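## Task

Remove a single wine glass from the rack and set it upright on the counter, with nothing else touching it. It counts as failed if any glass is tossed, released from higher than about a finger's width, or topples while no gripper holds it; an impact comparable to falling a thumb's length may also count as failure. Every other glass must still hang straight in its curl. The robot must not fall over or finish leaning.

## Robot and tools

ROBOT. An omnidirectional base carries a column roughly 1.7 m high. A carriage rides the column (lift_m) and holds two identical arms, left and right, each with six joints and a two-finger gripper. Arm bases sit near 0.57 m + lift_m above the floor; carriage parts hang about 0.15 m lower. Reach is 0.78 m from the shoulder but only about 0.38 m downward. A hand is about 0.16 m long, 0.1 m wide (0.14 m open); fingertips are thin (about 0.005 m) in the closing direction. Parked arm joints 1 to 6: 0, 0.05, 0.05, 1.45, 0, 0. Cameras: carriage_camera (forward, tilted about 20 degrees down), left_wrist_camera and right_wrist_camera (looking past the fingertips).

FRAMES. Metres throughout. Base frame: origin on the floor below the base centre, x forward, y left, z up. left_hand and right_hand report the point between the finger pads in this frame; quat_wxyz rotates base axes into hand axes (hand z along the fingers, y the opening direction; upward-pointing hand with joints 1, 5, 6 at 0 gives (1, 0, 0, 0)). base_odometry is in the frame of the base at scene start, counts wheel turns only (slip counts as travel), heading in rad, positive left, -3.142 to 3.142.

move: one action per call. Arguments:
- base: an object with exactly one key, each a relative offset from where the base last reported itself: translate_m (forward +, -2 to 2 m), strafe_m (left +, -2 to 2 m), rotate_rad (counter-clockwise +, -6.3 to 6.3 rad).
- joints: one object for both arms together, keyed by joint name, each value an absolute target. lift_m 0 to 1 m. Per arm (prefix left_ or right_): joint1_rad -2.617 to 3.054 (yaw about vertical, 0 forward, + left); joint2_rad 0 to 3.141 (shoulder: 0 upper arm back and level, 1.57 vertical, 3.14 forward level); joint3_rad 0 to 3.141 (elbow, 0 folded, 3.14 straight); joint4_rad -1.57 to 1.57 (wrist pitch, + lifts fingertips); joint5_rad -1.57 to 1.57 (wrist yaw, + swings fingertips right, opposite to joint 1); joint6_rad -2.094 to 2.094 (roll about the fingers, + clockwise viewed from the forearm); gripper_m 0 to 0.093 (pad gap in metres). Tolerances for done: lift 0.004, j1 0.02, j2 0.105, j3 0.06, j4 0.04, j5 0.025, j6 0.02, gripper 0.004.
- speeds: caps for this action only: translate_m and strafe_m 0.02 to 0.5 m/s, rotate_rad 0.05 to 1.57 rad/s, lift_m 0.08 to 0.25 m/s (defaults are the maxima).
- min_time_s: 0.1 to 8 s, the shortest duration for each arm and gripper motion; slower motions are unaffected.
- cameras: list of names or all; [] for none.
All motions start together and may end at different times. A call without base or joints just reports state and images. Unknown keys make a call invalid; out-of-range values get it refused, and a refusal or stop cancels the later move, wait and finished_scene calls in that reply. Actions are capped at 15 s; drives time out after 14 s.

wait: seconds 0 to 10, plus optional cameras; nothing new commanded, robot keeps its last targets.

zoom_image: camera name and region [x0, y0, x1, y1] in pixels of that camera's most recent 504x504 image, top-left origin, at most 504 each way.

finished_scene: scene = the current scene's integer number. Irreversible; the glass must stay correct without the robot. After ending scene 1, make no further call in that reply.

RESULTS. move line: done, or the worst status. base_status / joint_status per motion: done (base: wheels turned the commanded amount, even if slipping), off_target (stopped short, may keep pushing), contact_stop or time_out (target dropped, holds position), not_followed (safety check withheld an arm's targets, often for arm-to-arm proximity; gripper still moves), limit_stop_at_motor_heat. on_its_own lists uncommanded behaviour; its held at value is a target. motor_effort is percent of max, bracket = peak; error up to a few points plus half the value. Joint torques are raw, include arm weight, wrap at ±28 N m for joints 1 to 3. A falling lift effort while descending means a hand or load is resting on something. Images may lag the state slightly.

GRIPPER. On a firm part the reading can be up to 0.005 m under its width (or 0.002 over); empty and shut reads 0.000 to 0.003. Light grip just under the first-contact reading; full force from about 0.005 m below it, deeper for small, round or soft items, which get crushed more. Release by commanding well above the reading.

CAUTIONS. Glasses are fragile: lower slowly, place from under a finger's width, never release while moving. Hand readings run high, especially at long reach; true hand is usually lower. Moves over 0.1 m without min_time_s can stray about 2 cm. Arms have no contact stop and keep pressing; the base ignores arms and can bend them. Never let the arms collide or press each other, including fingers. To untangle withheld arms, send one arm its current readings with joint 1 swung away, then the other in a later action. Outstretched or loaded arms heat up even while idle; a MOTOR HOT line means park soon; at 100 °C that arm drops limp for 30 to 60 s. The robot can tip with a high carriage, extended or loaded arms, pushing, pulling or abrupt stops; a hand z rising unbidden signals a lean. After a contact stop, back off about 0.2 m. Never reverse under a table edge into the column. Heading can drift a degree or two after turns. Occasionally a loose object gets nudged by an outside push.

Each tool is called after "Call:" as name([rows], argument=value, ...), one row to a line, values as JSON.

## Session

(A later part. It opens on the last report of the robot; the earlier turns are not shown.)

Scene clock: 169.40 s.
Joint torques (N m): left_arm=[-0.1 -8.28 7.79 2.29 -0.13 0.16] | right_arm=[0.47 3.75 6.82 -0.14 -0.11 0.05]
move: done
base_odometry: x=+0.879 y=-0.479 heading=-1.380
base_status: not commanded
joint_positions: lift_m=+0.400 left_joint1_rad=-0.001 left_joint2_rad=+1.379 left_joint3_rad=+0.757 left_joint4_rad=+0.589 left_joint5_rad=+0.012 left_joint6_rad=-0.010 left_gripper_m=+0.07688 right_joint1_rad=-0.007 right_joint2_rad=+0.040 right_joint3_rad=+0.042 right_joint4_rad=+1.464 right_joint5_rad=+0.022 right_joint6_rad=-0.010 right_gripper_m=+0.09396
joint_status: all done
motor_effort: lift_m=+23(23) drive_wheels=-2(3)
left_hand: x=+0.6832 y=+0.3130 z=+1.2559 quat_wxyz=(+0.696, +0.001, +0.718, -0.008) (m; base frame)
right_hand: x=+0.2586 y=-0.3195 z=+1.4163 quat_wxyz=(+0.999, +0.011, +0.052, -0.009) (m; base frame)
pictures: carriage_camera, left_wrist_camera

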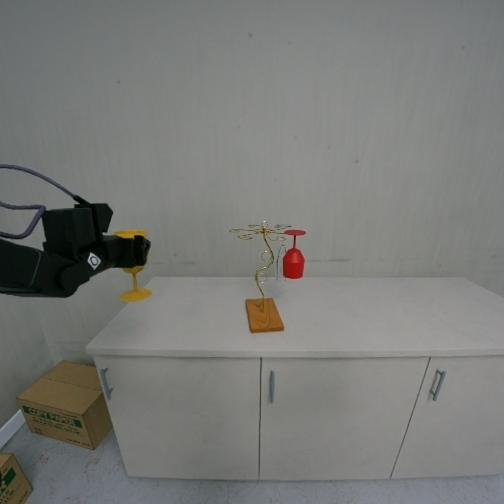

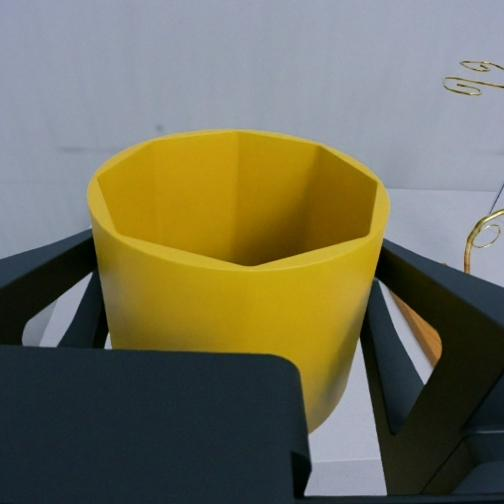

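Call:
move(base={"translate_m": 0.25}, joints={"lift_m": 0.25}, speeds={"translate_m": 0.2}, cameras=[])

Call:
move(joints={"lift_m": 0.174}, speeds={"lift_m": 0.1}, cameras=["carriage_camera", "left_wrist_camera"])

Call:
zoom_image(camera="carriage_camera", region=[60, 190, 190, 320])

Scene clock: 173.60 s.
Joint torques (N m): left_arm=[-0.14 -6.69 8.84 2.18 -0.13 0.14] | right_arm=[0.53 3.81 7.01 -0.09 -0.12 0.05]
move: done
base_odometry: x=+0.927 y=-0.724 heading=-1.379
base_status: done
joint_positions: lift_m=+0.250 left_joint1_rad=-0.001 left_joint2_rad=+1.363 left_joint3_rad=+0.747 left_joint4_rad=+0.594 left_joint5_rad=+0.010 left_joint6_rad=-0.008 left_gripper_m=+0.07688 right_joint1_rad=-0.007 right_joint2_rad=+0.040 right_joint3_rad=+0.042 right_joint4_rad=+1.465 right_joint5_rad=+0.022 right_joint6_rad=-0.010 right_gripper_m=+0.09396
joint_status: all done
motor_effort: lift_m=+20(21) drive_wheels=+1(8)
left_hand: x=+0.6798 y=+0.3133 z=+1.1094 quat_wxyz=(+0.699, +0.001, +0.715, -0.007) (m; base frame)
right_hand: x=+0.2584 y=-0.3195 z=+1.2667 quat_wxyz=(+0.999, +0.011, +0.052, -0.009) (m; base frame)
pictures: none
No camera images: "cameras" was empty.

Scene clock: 174.77 s.
Joint torques (N m): left_arm=[-0.23 -6.87 8.64 2.16 -0.11 0.13] | right_arm=[0.49 3.75 6.84 -0.1 -0.11 0.04]
move: done
base_odometry: x=+0.927 y=-0.724 heading=-1.379
base_status: not commanded
joint_positions: lift_m=+0.174 left_joint1_rad=-0.001 left_joint2_rad=+1.363 left_joint3_rad=+0.747 left_joint4_rad=+0.596 left_joint5_rad=+0.010 left_joint6_rad=-0.008 left_gripper_m=+0.07688 right_joint1_rad=-0.007 right_joint2_rad=+0.040 right_joint3_rad=+0.042 right_joint4_rad=+1.465 right_joint5_rad=+0.022 right_joint6_rad=-0.010 right_gripper_m=+0.09396
joint_status: all done
motor_effort: lift_m=+21(21) drive_wheels=-4(4)
left_hand: x=+0.6798 y=+0.3133 z=+1.0337 quat_wxyz=(+0.700, +0.001, +0.714, -0.007) (m; base frame)
right_hand: x=+0.2583 y=-0.3195 z=+1.1906 quat_wxyz=(+0.999, +0.011, +0.052, -0.009) (m; base frame)
pictures: carriage_camera, left_wrist_camera

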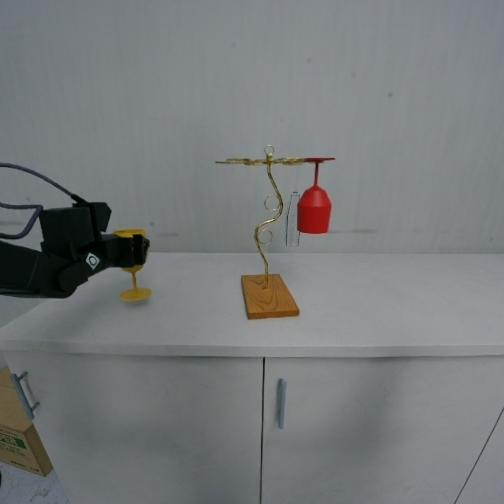

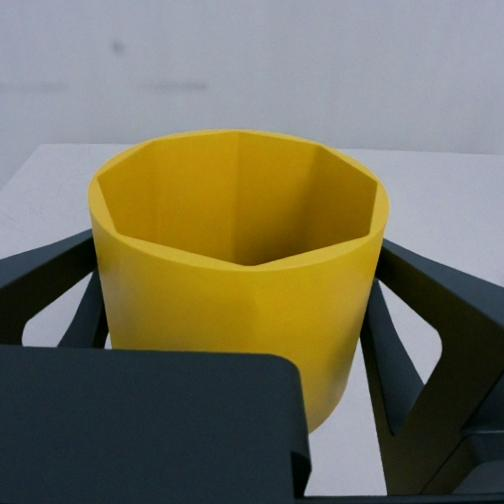

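Scaled by 3.877 from the camera's 504x504 image, which has a finer 720x720 frame.

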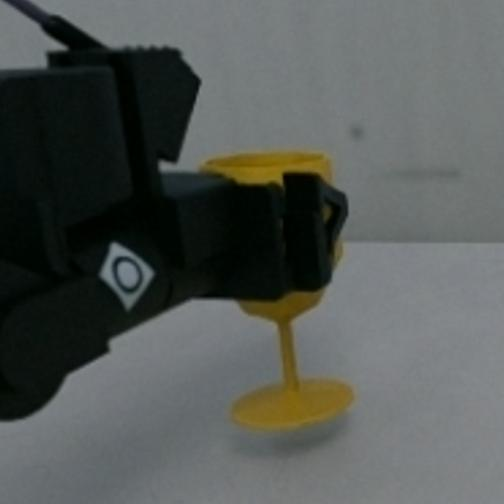

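Call:
move(joints={"lift_m": 0.16, "left_joint4_rad": 0.635}, speeds={"lift_m": 0.08}, cameras=["carriage_camera"])

Call:
move(joints={"lift_m": 0.154}, speeds={"lift_m": 0.08}, cameras=["carriage_camera"])

Call:
zoom_image(camera="carriage_camera", region=[90, 230, 190, 330])

Scene clock: 176.77 s.
Joint torques (N m): left_arm=[-0.21 -7.02 8.51 2.24 -0.12 0.16] | right_arm=[0.53 3.77 6.8 -0.14 -0.12 0.06]
move: done
base_odometry: x=+0.927 y=-0.724 heading=-1.379
base_status: not commanded
joint_positions: lift_m=+0.160 left_joint1_rad=-0.001 left_joint2_rad=+1.363 left_joint3_rad=+0.747 left_joint4_rad=+0.612 left_joint5_rad=+0.010 left_joint6_rad=-0.008 left_gripper_m=+0.07688 right_joint1_rad=-0.007 right_joint2_rad=+0.040 right_joint3_rad=+0.042 right_joint4_rad=+1.465 right_joint5_rad=+0.022 right_joint6_rad=-0.010 right_gripper_m=+0.09396
joint_status: all done
motor_effort: lift_m=+21(21) drive_wheels=+1(4)
left_hand: x=+0.6799 y=+0.3133 z=+1.0238 quat_wxyz=(+0.706, +0.001, +0.708, -0.007) (m; base frame)
right_hand: x=+0.2583 y=-0.3195 z=+1.1767 quat_wxyz=(+0.999, +0.011, +0.052, -0.009) (m; base frame)
pictures: carriage_camera

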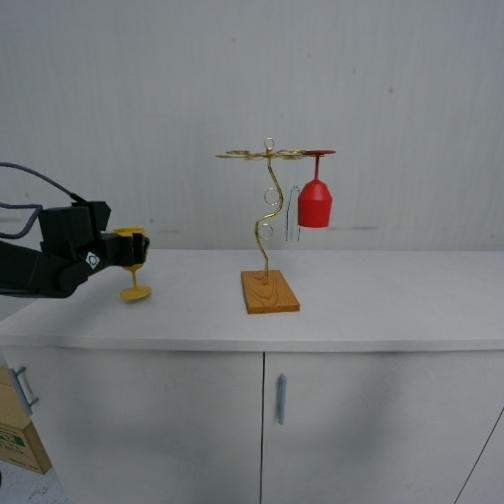

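Scene clock: 177.37 s.
Joint torques (N m): left_arm=[-0.14 -6.64 8.7 2.17 -0.12 0.11] | right_arm=[0.47 3.74 6.91 -0.14 -0.12 0.04]
move: done
base_odometry: x=+0.927 y=-0.724 heading=-1.379
base_status: not commanded
joint_positions: lift_m=+0.154 left_joint1_rad=-0.001 left_joint2_rad=+1.363 left_joint3_rad=+0.747 left_joint4_rad=+0.615 left_joint5_rad=+0.010 left_joint6_rad=-0.008 left_gripper_m=+0.07688 right_joint1_rad=-0.007 right_joint2_rad=+0.040 right_joint3_rad=+0.042 right_joint4_rad=+1.465 right_joint5_rad=+0.022 right_joint6_rad=-0.010 right_gripper_m=+0.09396
joint_status: all done
motor_effort: lift_m=+20(21) drive_wheels=+1(4)
left_hand: x=+0.6799 y=+0.3133 z=+1.0185 quat_wxyz=(+0.707, +0.001, +0.707, -0.007) (m; base frame)
right_hand: x=+0.2583 y=-0.3195 z=+1.1707 quat_wxyz=(+0.999, +0.011, +0.052, -0.009) (m; base frame)
pictures: carriage_camera

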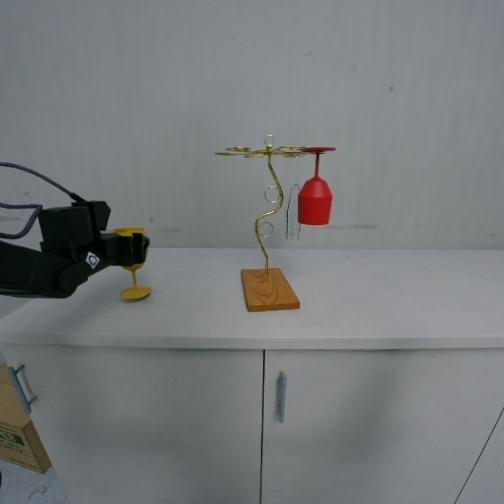

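Scaled by 5.040 from the camera's 504x504 image, which has a finer 720x720 frame.

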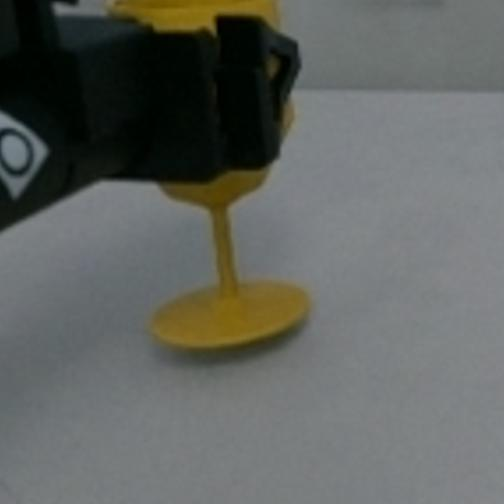

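Call:
move(joints={"lift_m": 0.148}, speeds={"lift_m": 0.08}, cameras=[])

Call:
move(joints={"lift_m": 0.143}, speeds={"lift_m": 0.08}, cameras=["carriage_camera"])

Call:
zoom_image(camera="carriage_camera", region=[90, 230, 190, 330])

Scene clock: 179.87 s.
Joint torques (N m): left_arm=[-0.28 -6.79 8.85 2.16 -0.08 0.11] | right_arm=[0.47 3.88 6.8 -0.17 -0.11 0.04]
move: done
base_odometry: x=+0.927 y=-0.724 heading=-1.379
base_status: not commanded
joint_positions: lift_m=+0.148 left_joint1_rad=-0.001 left_joint2_rad=+1.363 left_joint3_rad=+0.747 left_joint4_rad=+0.615 left_joint5_rad=+0.010 left_joint6_rad=-0.008 left_gripper_m=+0.07688 right_joint1_rad=-0.007 right_joint2_rad=+0.040 right_joint3_rad=+0.042 right_joint4_rad=+1.465 right_joint5_rad=+0.022 right_joint6_rad=-0.010 right_gripper_m=+0.09396
joint_status: all done
motor_effort: lift_m=+20(21) drive_wheels=-4(4)
left_hand: x=+0.6799 y=+0.3133 z=+1.0126 quat_wxyz=(+0.707, +0.001, +0.707, -0.007) (m; base frame)
right_hand: x=+0.2583 y=-0.3195 z=+1.1647 quat_wxyz=(+0.999, +0.011, +0.052, -0.009) (m; base frame)
pictures: none
No camera images: "cameras" was empty.

Scene clock: 180.33 s.
Joint torques (N m): left_arm=[-0.31 -6.75 8.62 2.15 -0.13 0.11] | right_arm=[0.51 3.78 6.9 -0.14 -0.11 0.05]
move: done
base_odometry: x=+0.927 y=-0.724 heading=-1.379
base_status: not commanded
joint_positions: lift_m=+0.143 left_joint1_rad=-0.001 left_joint2_rad=+1.363 left_joint3_rad=+0.747 left_joint4_rad=+0.616 left_joint5_rad=+0.010 left_joint6_rad=-0.008 left_gripper_m=+0.07688 right_joint1_rad=-0.007 right_joint2_rad=+0.040 right_joint3_rad=+0.042 right_joint4_rad=+1.465 right_joint5_rad=+0.022 right_joint6_rad=-0.010 right_gripper_m=+0.09396
joint_status: all done
motor_effort: lift_m=+20(21) drive_wheels=-4(4)
left_hand: x=+0.6798 y=+0.3133 z=+1.0076 quat_wxyz=(+0.707, +0.001, +0.707, -0.007) (m; base frame)
right_hand: x=+0.2583 y=-0.3195 z=+1.1597 quat_wxyz=(+0.999, +0.011, +0.052, -0.009) (m; base frame)
pictures: carriage_camera

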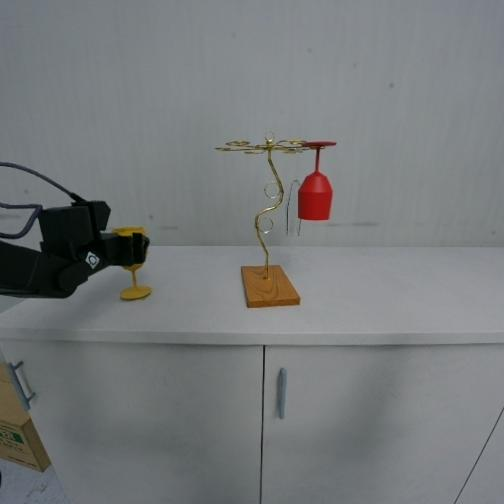

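Scaled by 5.040 from the camera's 504x504 image, which has a finer 720x720 frame.

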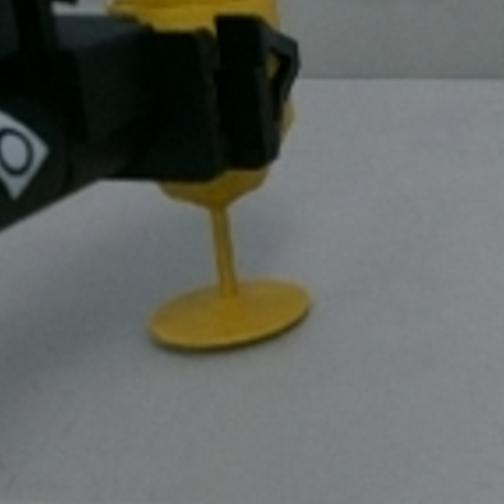

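Call:
move(joints={"lift_m": 0.139}, speeds={"lift_m": 0.08}, cameras=[])

Call:
move(joints={"lift_m": 0.135}, speeds={"lift_m": 0.08}, cameras=["carriage_camera"])

Call:
zoom_image(camera="carriage_camera", region=[90, 230, 190, 330])

Scene clock: 181.63 s.
Joint torques (N m): left_arm=[-0.24 -6.87 8.84 2.1 -0.16 0.12] | right_arm=[0.5 3.81 6.87 -0.14 -0.12 0.04]
move: done
base_odometry: x=+0.927 y=-0.724 heading=-1.379
base_status: not commanded
joint_positions: lift_m=+0.139 left_joint1_rad=-0.001 left_joint2_rad=+1.363 left_joint3_rad=+0.747 left_joint4_rad=+0.619 left_joint5_rad=+0.010 left_joint6_rad=-0.008 left_gripper_m=+0.07688 right_joint1_rad=-0.007 right_joint2_rad=+0.040 right_joint3_rad=+0.042 right_joint4_rad=+1.465 right_joint5_rad=+0.022 right_joint6_rad=-0.010 right_gripper_m=+0.09396
joint_status: all done
motor_effort: lift_m=+20(21) drive_wheels=-3(4)
left_hand: x=+0.6798 y=+0.3133 z=+1.0044 quat_wxyz=(+0.708, +0.001, +0.706, -0.007) (m; base frame)
right_hand: x=+0.2583 y=-0.3195 z=+1.1557 quat_wxyz=(+0.999, +0.011, +0.052, -0.009) (m; base frame)
pictures: none
No camera images: "cameras" was empty.

Scene clock: 182.03 s.
Joint torques (N m): left_arm=[-0.06 -6.87 8.7 2.09 -0.09 0.12] | right_arm=[0.54 3.85 6.72 -0.13 -0.11 0.05]
move: done
base_odometry: x=+0.927 y=-0.724 heading=-1.379
base_status: not commanded
joint_positions: lift_m=+0.135 left_joint1_rad=-0.001 left_joint2_rad=+1.363 left_joint3_rad=+0.747 left_joint4_rad=+0.628 left_joint5_rad=+0.010 left_joint6_rad=-0.008 left_gripper_m=+0.07688 right_joint1_rad=-0.007 right_joint2_rad=+0.040 right_joint3_rad=+0.042 right_joint4_rad=+1.465 right_joint5_rad=+0.022 right_joint6_rad=-0.010 right_gripper_m=+0.09396
joint_status: all done
motor_effort: lift_m=+21(21) drive_wheels=-4(4)
left_hand: x=+0.6798 y=+0.3133 z=+1.0026 quat_wxyz=(+0.711, +0.001, +0.703, -0.007) (m; base frame)
right_hand: x=+0.2583 y=-0.3195 z=+1.1517 quat_wxyz=(+0.999, +0.011, +0.052, -0.009) (m; base frame)
pictures: carriage_camera

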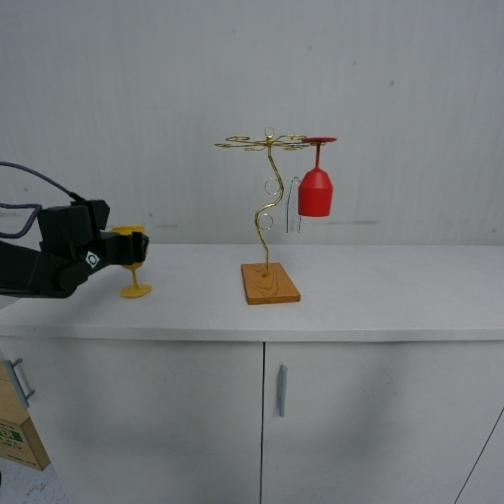

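Scaled by 5.040 from the camera's 504x504 image, which has a finer 720x720 frame.

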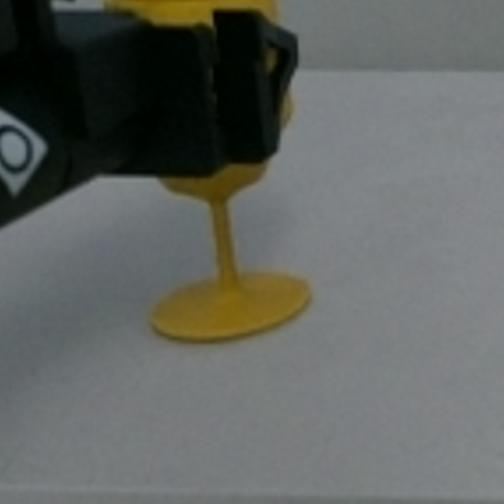

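Call:
move(joints={"lift_m": 0.137}, speeds={"lift_m": 0.08}, cameras=[])

Call:
move(joints={"left_gripper_m": 0.084}, min_time_s=1.5, cameras=["carriage_camera", "left_wrist_camera"])

Call:
zoom_image(camera="carriage_camera", region=[90, 230, 190, 330])

Scene clock: 183.50 s.
Joint torques (N m): left_arm=[-0.16 -6.94 8.72 2.07 -0.12 0.13] | right_arm=[0.51 3.78 6.79 -0.12 -0.12 0.03]
move: done
base_odometry: x=+0.927 y=-0.724 heading=-1.379
base_status: not commanded
joint_positions: lift_m=+0.137 left_joint1_rad=-0.001 left_joint2_rad=+1.363 left_joint3_rad=+0.747 left_joint4_rad=+0.626 left_joint5_rad=+0.010 left_joint6_rad=-0.008 left_gripper_m=+0.07688 right_joint1_rad=-0.007 right_joint2_rad=+0.040 right_joint3_rad=+0.042 right_joint4_rad=+1.465 right_joint5_rad=+0.022 right_joint6_rad=-0.010 right_gripper_m=+0.09396
joint_status: all done
motor_effort: lift_m=+24(26) drive_wheels=+1(4)
left_hand: x=+0.6798 y=+0.3133 z=+1.0036 quat_wxyz=(+0.711, +0.001, +0.704, -0.007) (m; base frame)
right_hand: x=+0.2583 y=-0.3195 z=+1.1532 quat_wxyz=(+0.999, +0.011, +0.052, -0.009) (m; base frame)
pictures: none
No camera images: "cameras" was empty.

Scene clock: 185.30 s.
Joint torques (N m): left_arm=[-0.28 -6.76 8.81 2.06 -0.11 0.15] | right_arm=[0.49 3.74 6.8 -0.15 -0.11 0.04]
move: done
base_odometry: x=+0.927 y=-0.724 heading=-1.379
base_status: not commanded
joint_positions: lift_m=+0.137 left_joint1_rad=-0.001 left_joint2_rad=+1.363 left_joint3_rad=+0.747 left_joint4_rad=+0.628 left_joint5_rad=+0.010 left_joint6_rad=-0.008 left_gripper_m=+0.08393 right_joint1_rad=-0.007 right_joint2_rad=+0.040 right_joint3_rad=+0.042 right_joint4_rad=+1.465 right_joint5_rad=+0.022 right_joint6_rad=-0.010 right_gripper_m=+0.09396
joint_status: all done
motor_effort: lift_m=+24(25) drive_wheels=+1(4)
left_hand: x=+0.6798 y=+0.3134 z=+1.0041 quat_wxyz=(+0.711, +0.001, +0.703, -0.007) (m; base frame)
right_hand: x=+0.2583 y=-0.3195 z=+1.1532 quat_wxyz=(+0.999, +0.011, +0.052, -0.009) (m; base frame)
pictures: carriage_camera, left_wrist_camera

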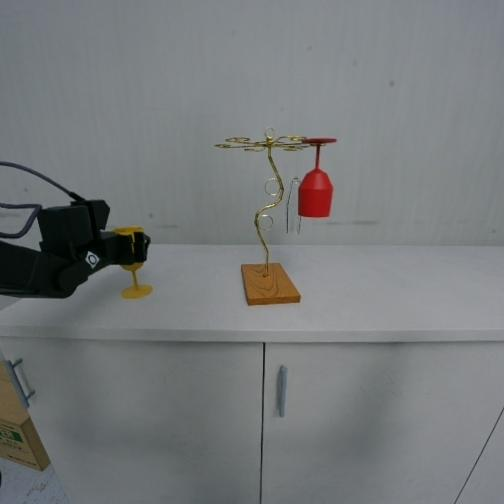

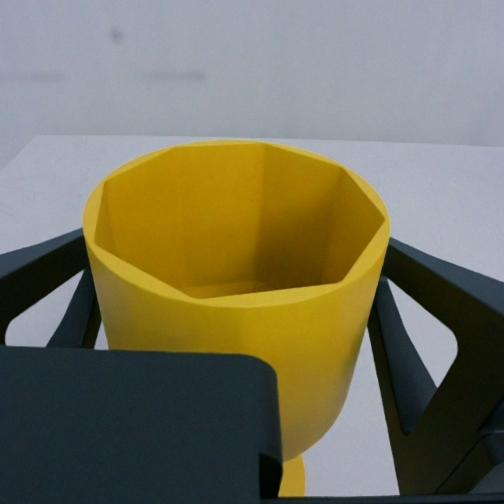

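Scaled by 5.040 from the camera's 504x504 image, which has a finer 720x720 frame.

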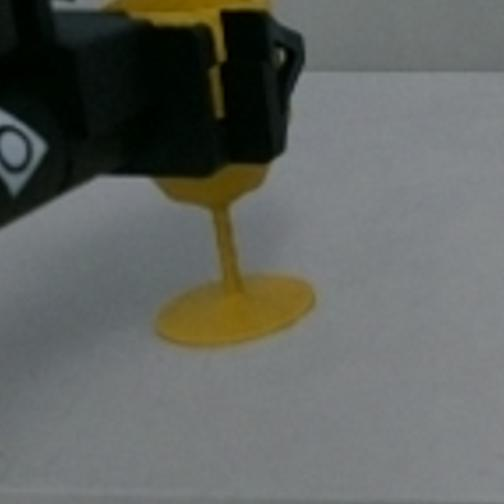

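Call:
move(joints={"left_gripper_m": 0.093}, min_time_s=1.5, cameras=["carriage_camera", "left_wrist_camera"])

Call:
zoom_image(camera="left_wrist_camera", region=[60, 60, 420, 420])

Call:
zoom_image(camera="carriage_camera", region=[90, 210, 190, 310])

Scene clock: 188.80 s.
Joint torques (N m): left_arm=[-0.25 -6.83 8.72 2.02 -0.11 0.13] | right_arm=[0.55 3.78 6.79 -0.15 -0.11 0.05]
move: done
base_odometry: x=+0.927 y=-0.724 heading=-1.379
base_status: not commanded
joint_positions: lift_m=+0.137 left_joint1_rad=-0.001 left_joint2_rad=+1.363 left_joint3_rad=+0.747 left_joint4_rad=+0.629 left_joint5_rad=+0.010 left_joint6_rad=-0.008 left_gripper_m=+0.09291 right_joint1_rad=-0.007 right_joint2_rad=+0.040 right_joint3_rad=+0.042 right_joint4_rad=+1.465 right_joint5_rad=+0.022 right_joint6_rad=-0.010 right_gripper_m=+0.09396
joint_status: all done
motor_effort: lift_m=+24(24) drive_wheels=+1(1)
left_hand: x=+0.6798 y=+0.3134 z=+1.0042 quat_wxyz=(+0.711, +0.001, +0.703, -0.007) (m; base frame)
right_hand: x=+0.2583 y=-0.3195 z=+1.1532 quat_wxyz=(+0.999, +0.011, +0.052, -0.009) (m; base frame)
pictures: carriage_camera, left_wrist_camera

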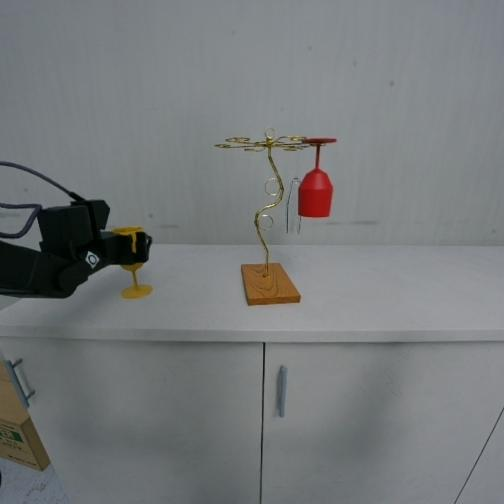

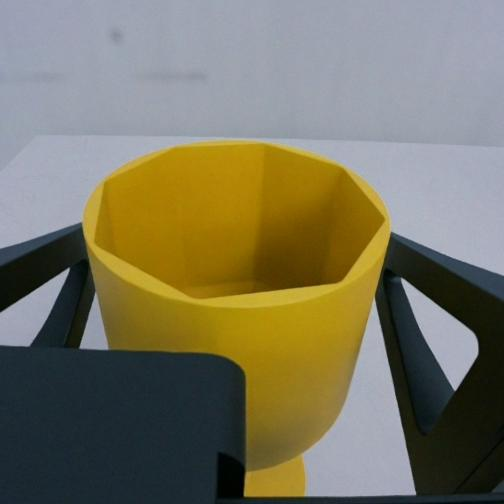

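Scaled by 1.400 from the camera's 504x504 image, which has a finer 720x720 frame.

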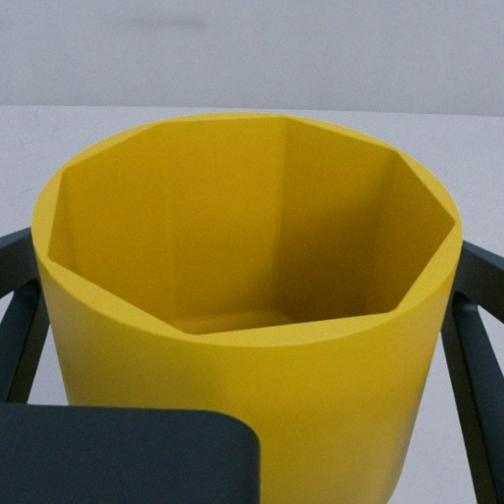

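Scaled by 5.040 from the camera's 504x504 image, which has a finer 720x720 frame.

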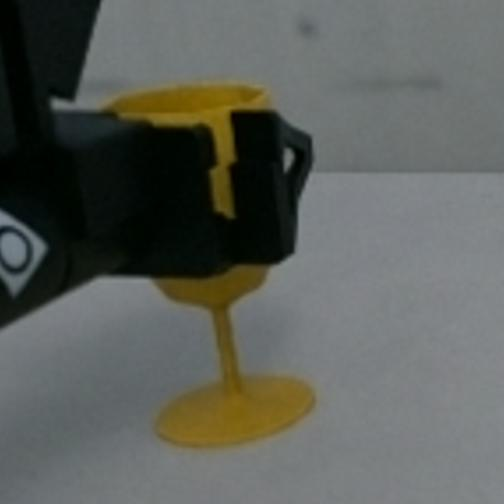

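Call:
move(base={"translate_m": -0.03}, speeds={"translate_m": 0.04}, cameras=["left_wrist_camera"])

Call:
zoom_image(camera="left_wrist_camera", region=[60, 60, 420, 420])

Scene clock: 199.67 s.
Joint torques (N m): left_arm=[-0.35 -6.8 8.72 1.98 -0.11 0.11] | right_arm=[0.49 3.75 6.84 -0.11 -0.1 0.05]
move: done
base_odometry: x=+0.922 y=-0.695 heading=-1.379
base_status: done
joint_positions: lift_m=+0.137 left_joint1_rad=-0.001 left_joint2_rad=+1.363 left_joint3_rad=+0.747 left_joint4_rad=+0.632 left_joint5_rad=+0.010 left_joint6_rad=-0.008 left_gripper_m=+0.09291 right_joint1_rad=-0.007 right_joint2_rad=+0.040 right_joint3_rad=+0.042 right_joint4_rad=+1.465 right_joint5_rad=+0.022 right_joint6_rad=-0.010 right_gripper_m=+0.09396
joint_status: not commanded
motor_effort: lift_m=+24(25) drive_wheels=-2(10)
left_hand: x=+0.6798 y=+0.3134 z=+1.0052 quat_wxyz=(+0.713, +0.001, +0.701, -0.007) (m; base frame)
right_hand: x=+0.2585 y=-0.3195 z=+1.1532 quat_wxyz=(+0.999, +0.011, +0.052, -0.009) (m; base frame)
pictures: left_wrist_camera

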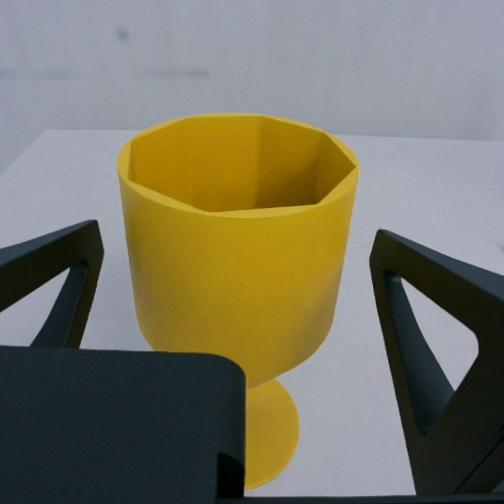

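Scaled by 1.400 from the camera's 504x504 image, which has a finer 720x720 frame.

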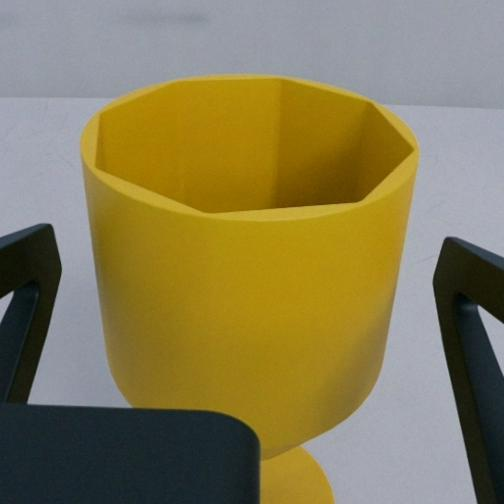

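Call:
move(base={"translate_m": -0.16}, speeds={"translate_m": 0.1}, cameras=["carriage_camera", "left_wrist_camera"])

Call:
zoom_image(camera="carriage_camera", region=[80, 120, 330, 320])

Scene clock: 203.20 s.
Joint torques (N m): left_arm=[-0.32 -6.72 8.51 1.99 -0.14 0.14] | right_arm=[0.54 3.74 6.89 -0.14 -0.11 0.04]
move: done
base_odometry: x=+0.891 y=-0.537 heading=-1.379
base_status: done
joint_positions: lift_m=+0.137 left_joint1_rad=-0.001 left_joint2_rad=+1.363 left_joint3_rad=+0.747 left_joint4_rad=+0.634 left_joint5_rad=+0.010 left_joint6_rad=-0.008 left_gripper_m=+0.09291 right_joint1_rad=-0.007 right_joint2_rad=+0.040 right_joint3_rad=+0.042 right_joint4_rad=+1.464 right_joint5_rad=+0.022 right_joint6_rad=-0.010 right_gripper_m=+0.09396
joint_status: not commanded
motor_effort: lift_m=+24(25) drive_wheels=-2(9)
left_hand: x=+0.6798 y=+0.3134 z=+1.0054 quat_wxyz=(+0.713, +0.001, +0.701, -0.007) (m; base frame)
right_hand: x=+0.2586 y=-0.3195 z=+1.1532 quat_wxyz=(+0.999, +0.011, +0.052, -0.009) (m; base frame)
pictures: carriage_camera, left_wrist_camera

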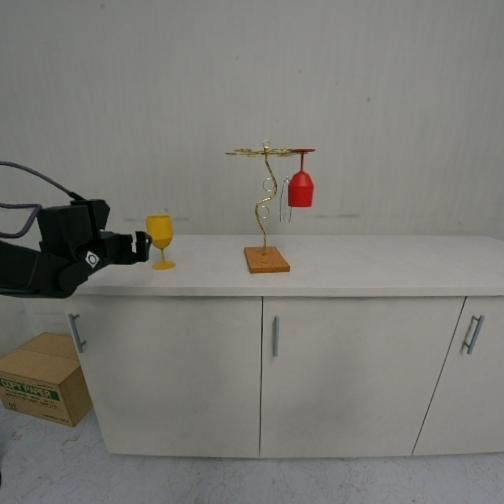

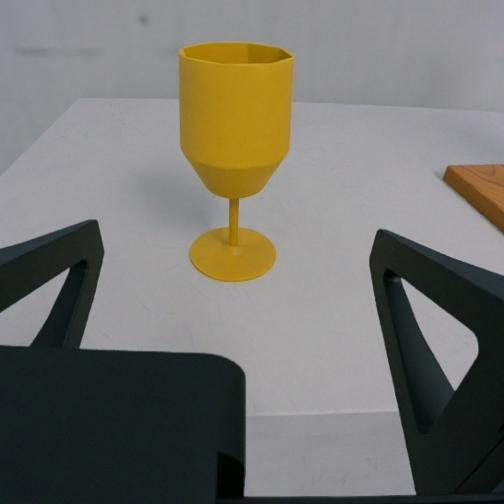

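Scaled by 2.016 from the camera's 504x504 image, which has a finer 720x720 frame.

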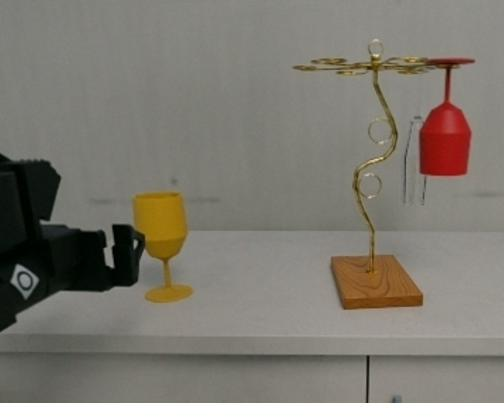

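Glass stands upright; other glasses undisturbed.

Call:
finished_scene(scene=3)

The scene is finished: the task was done.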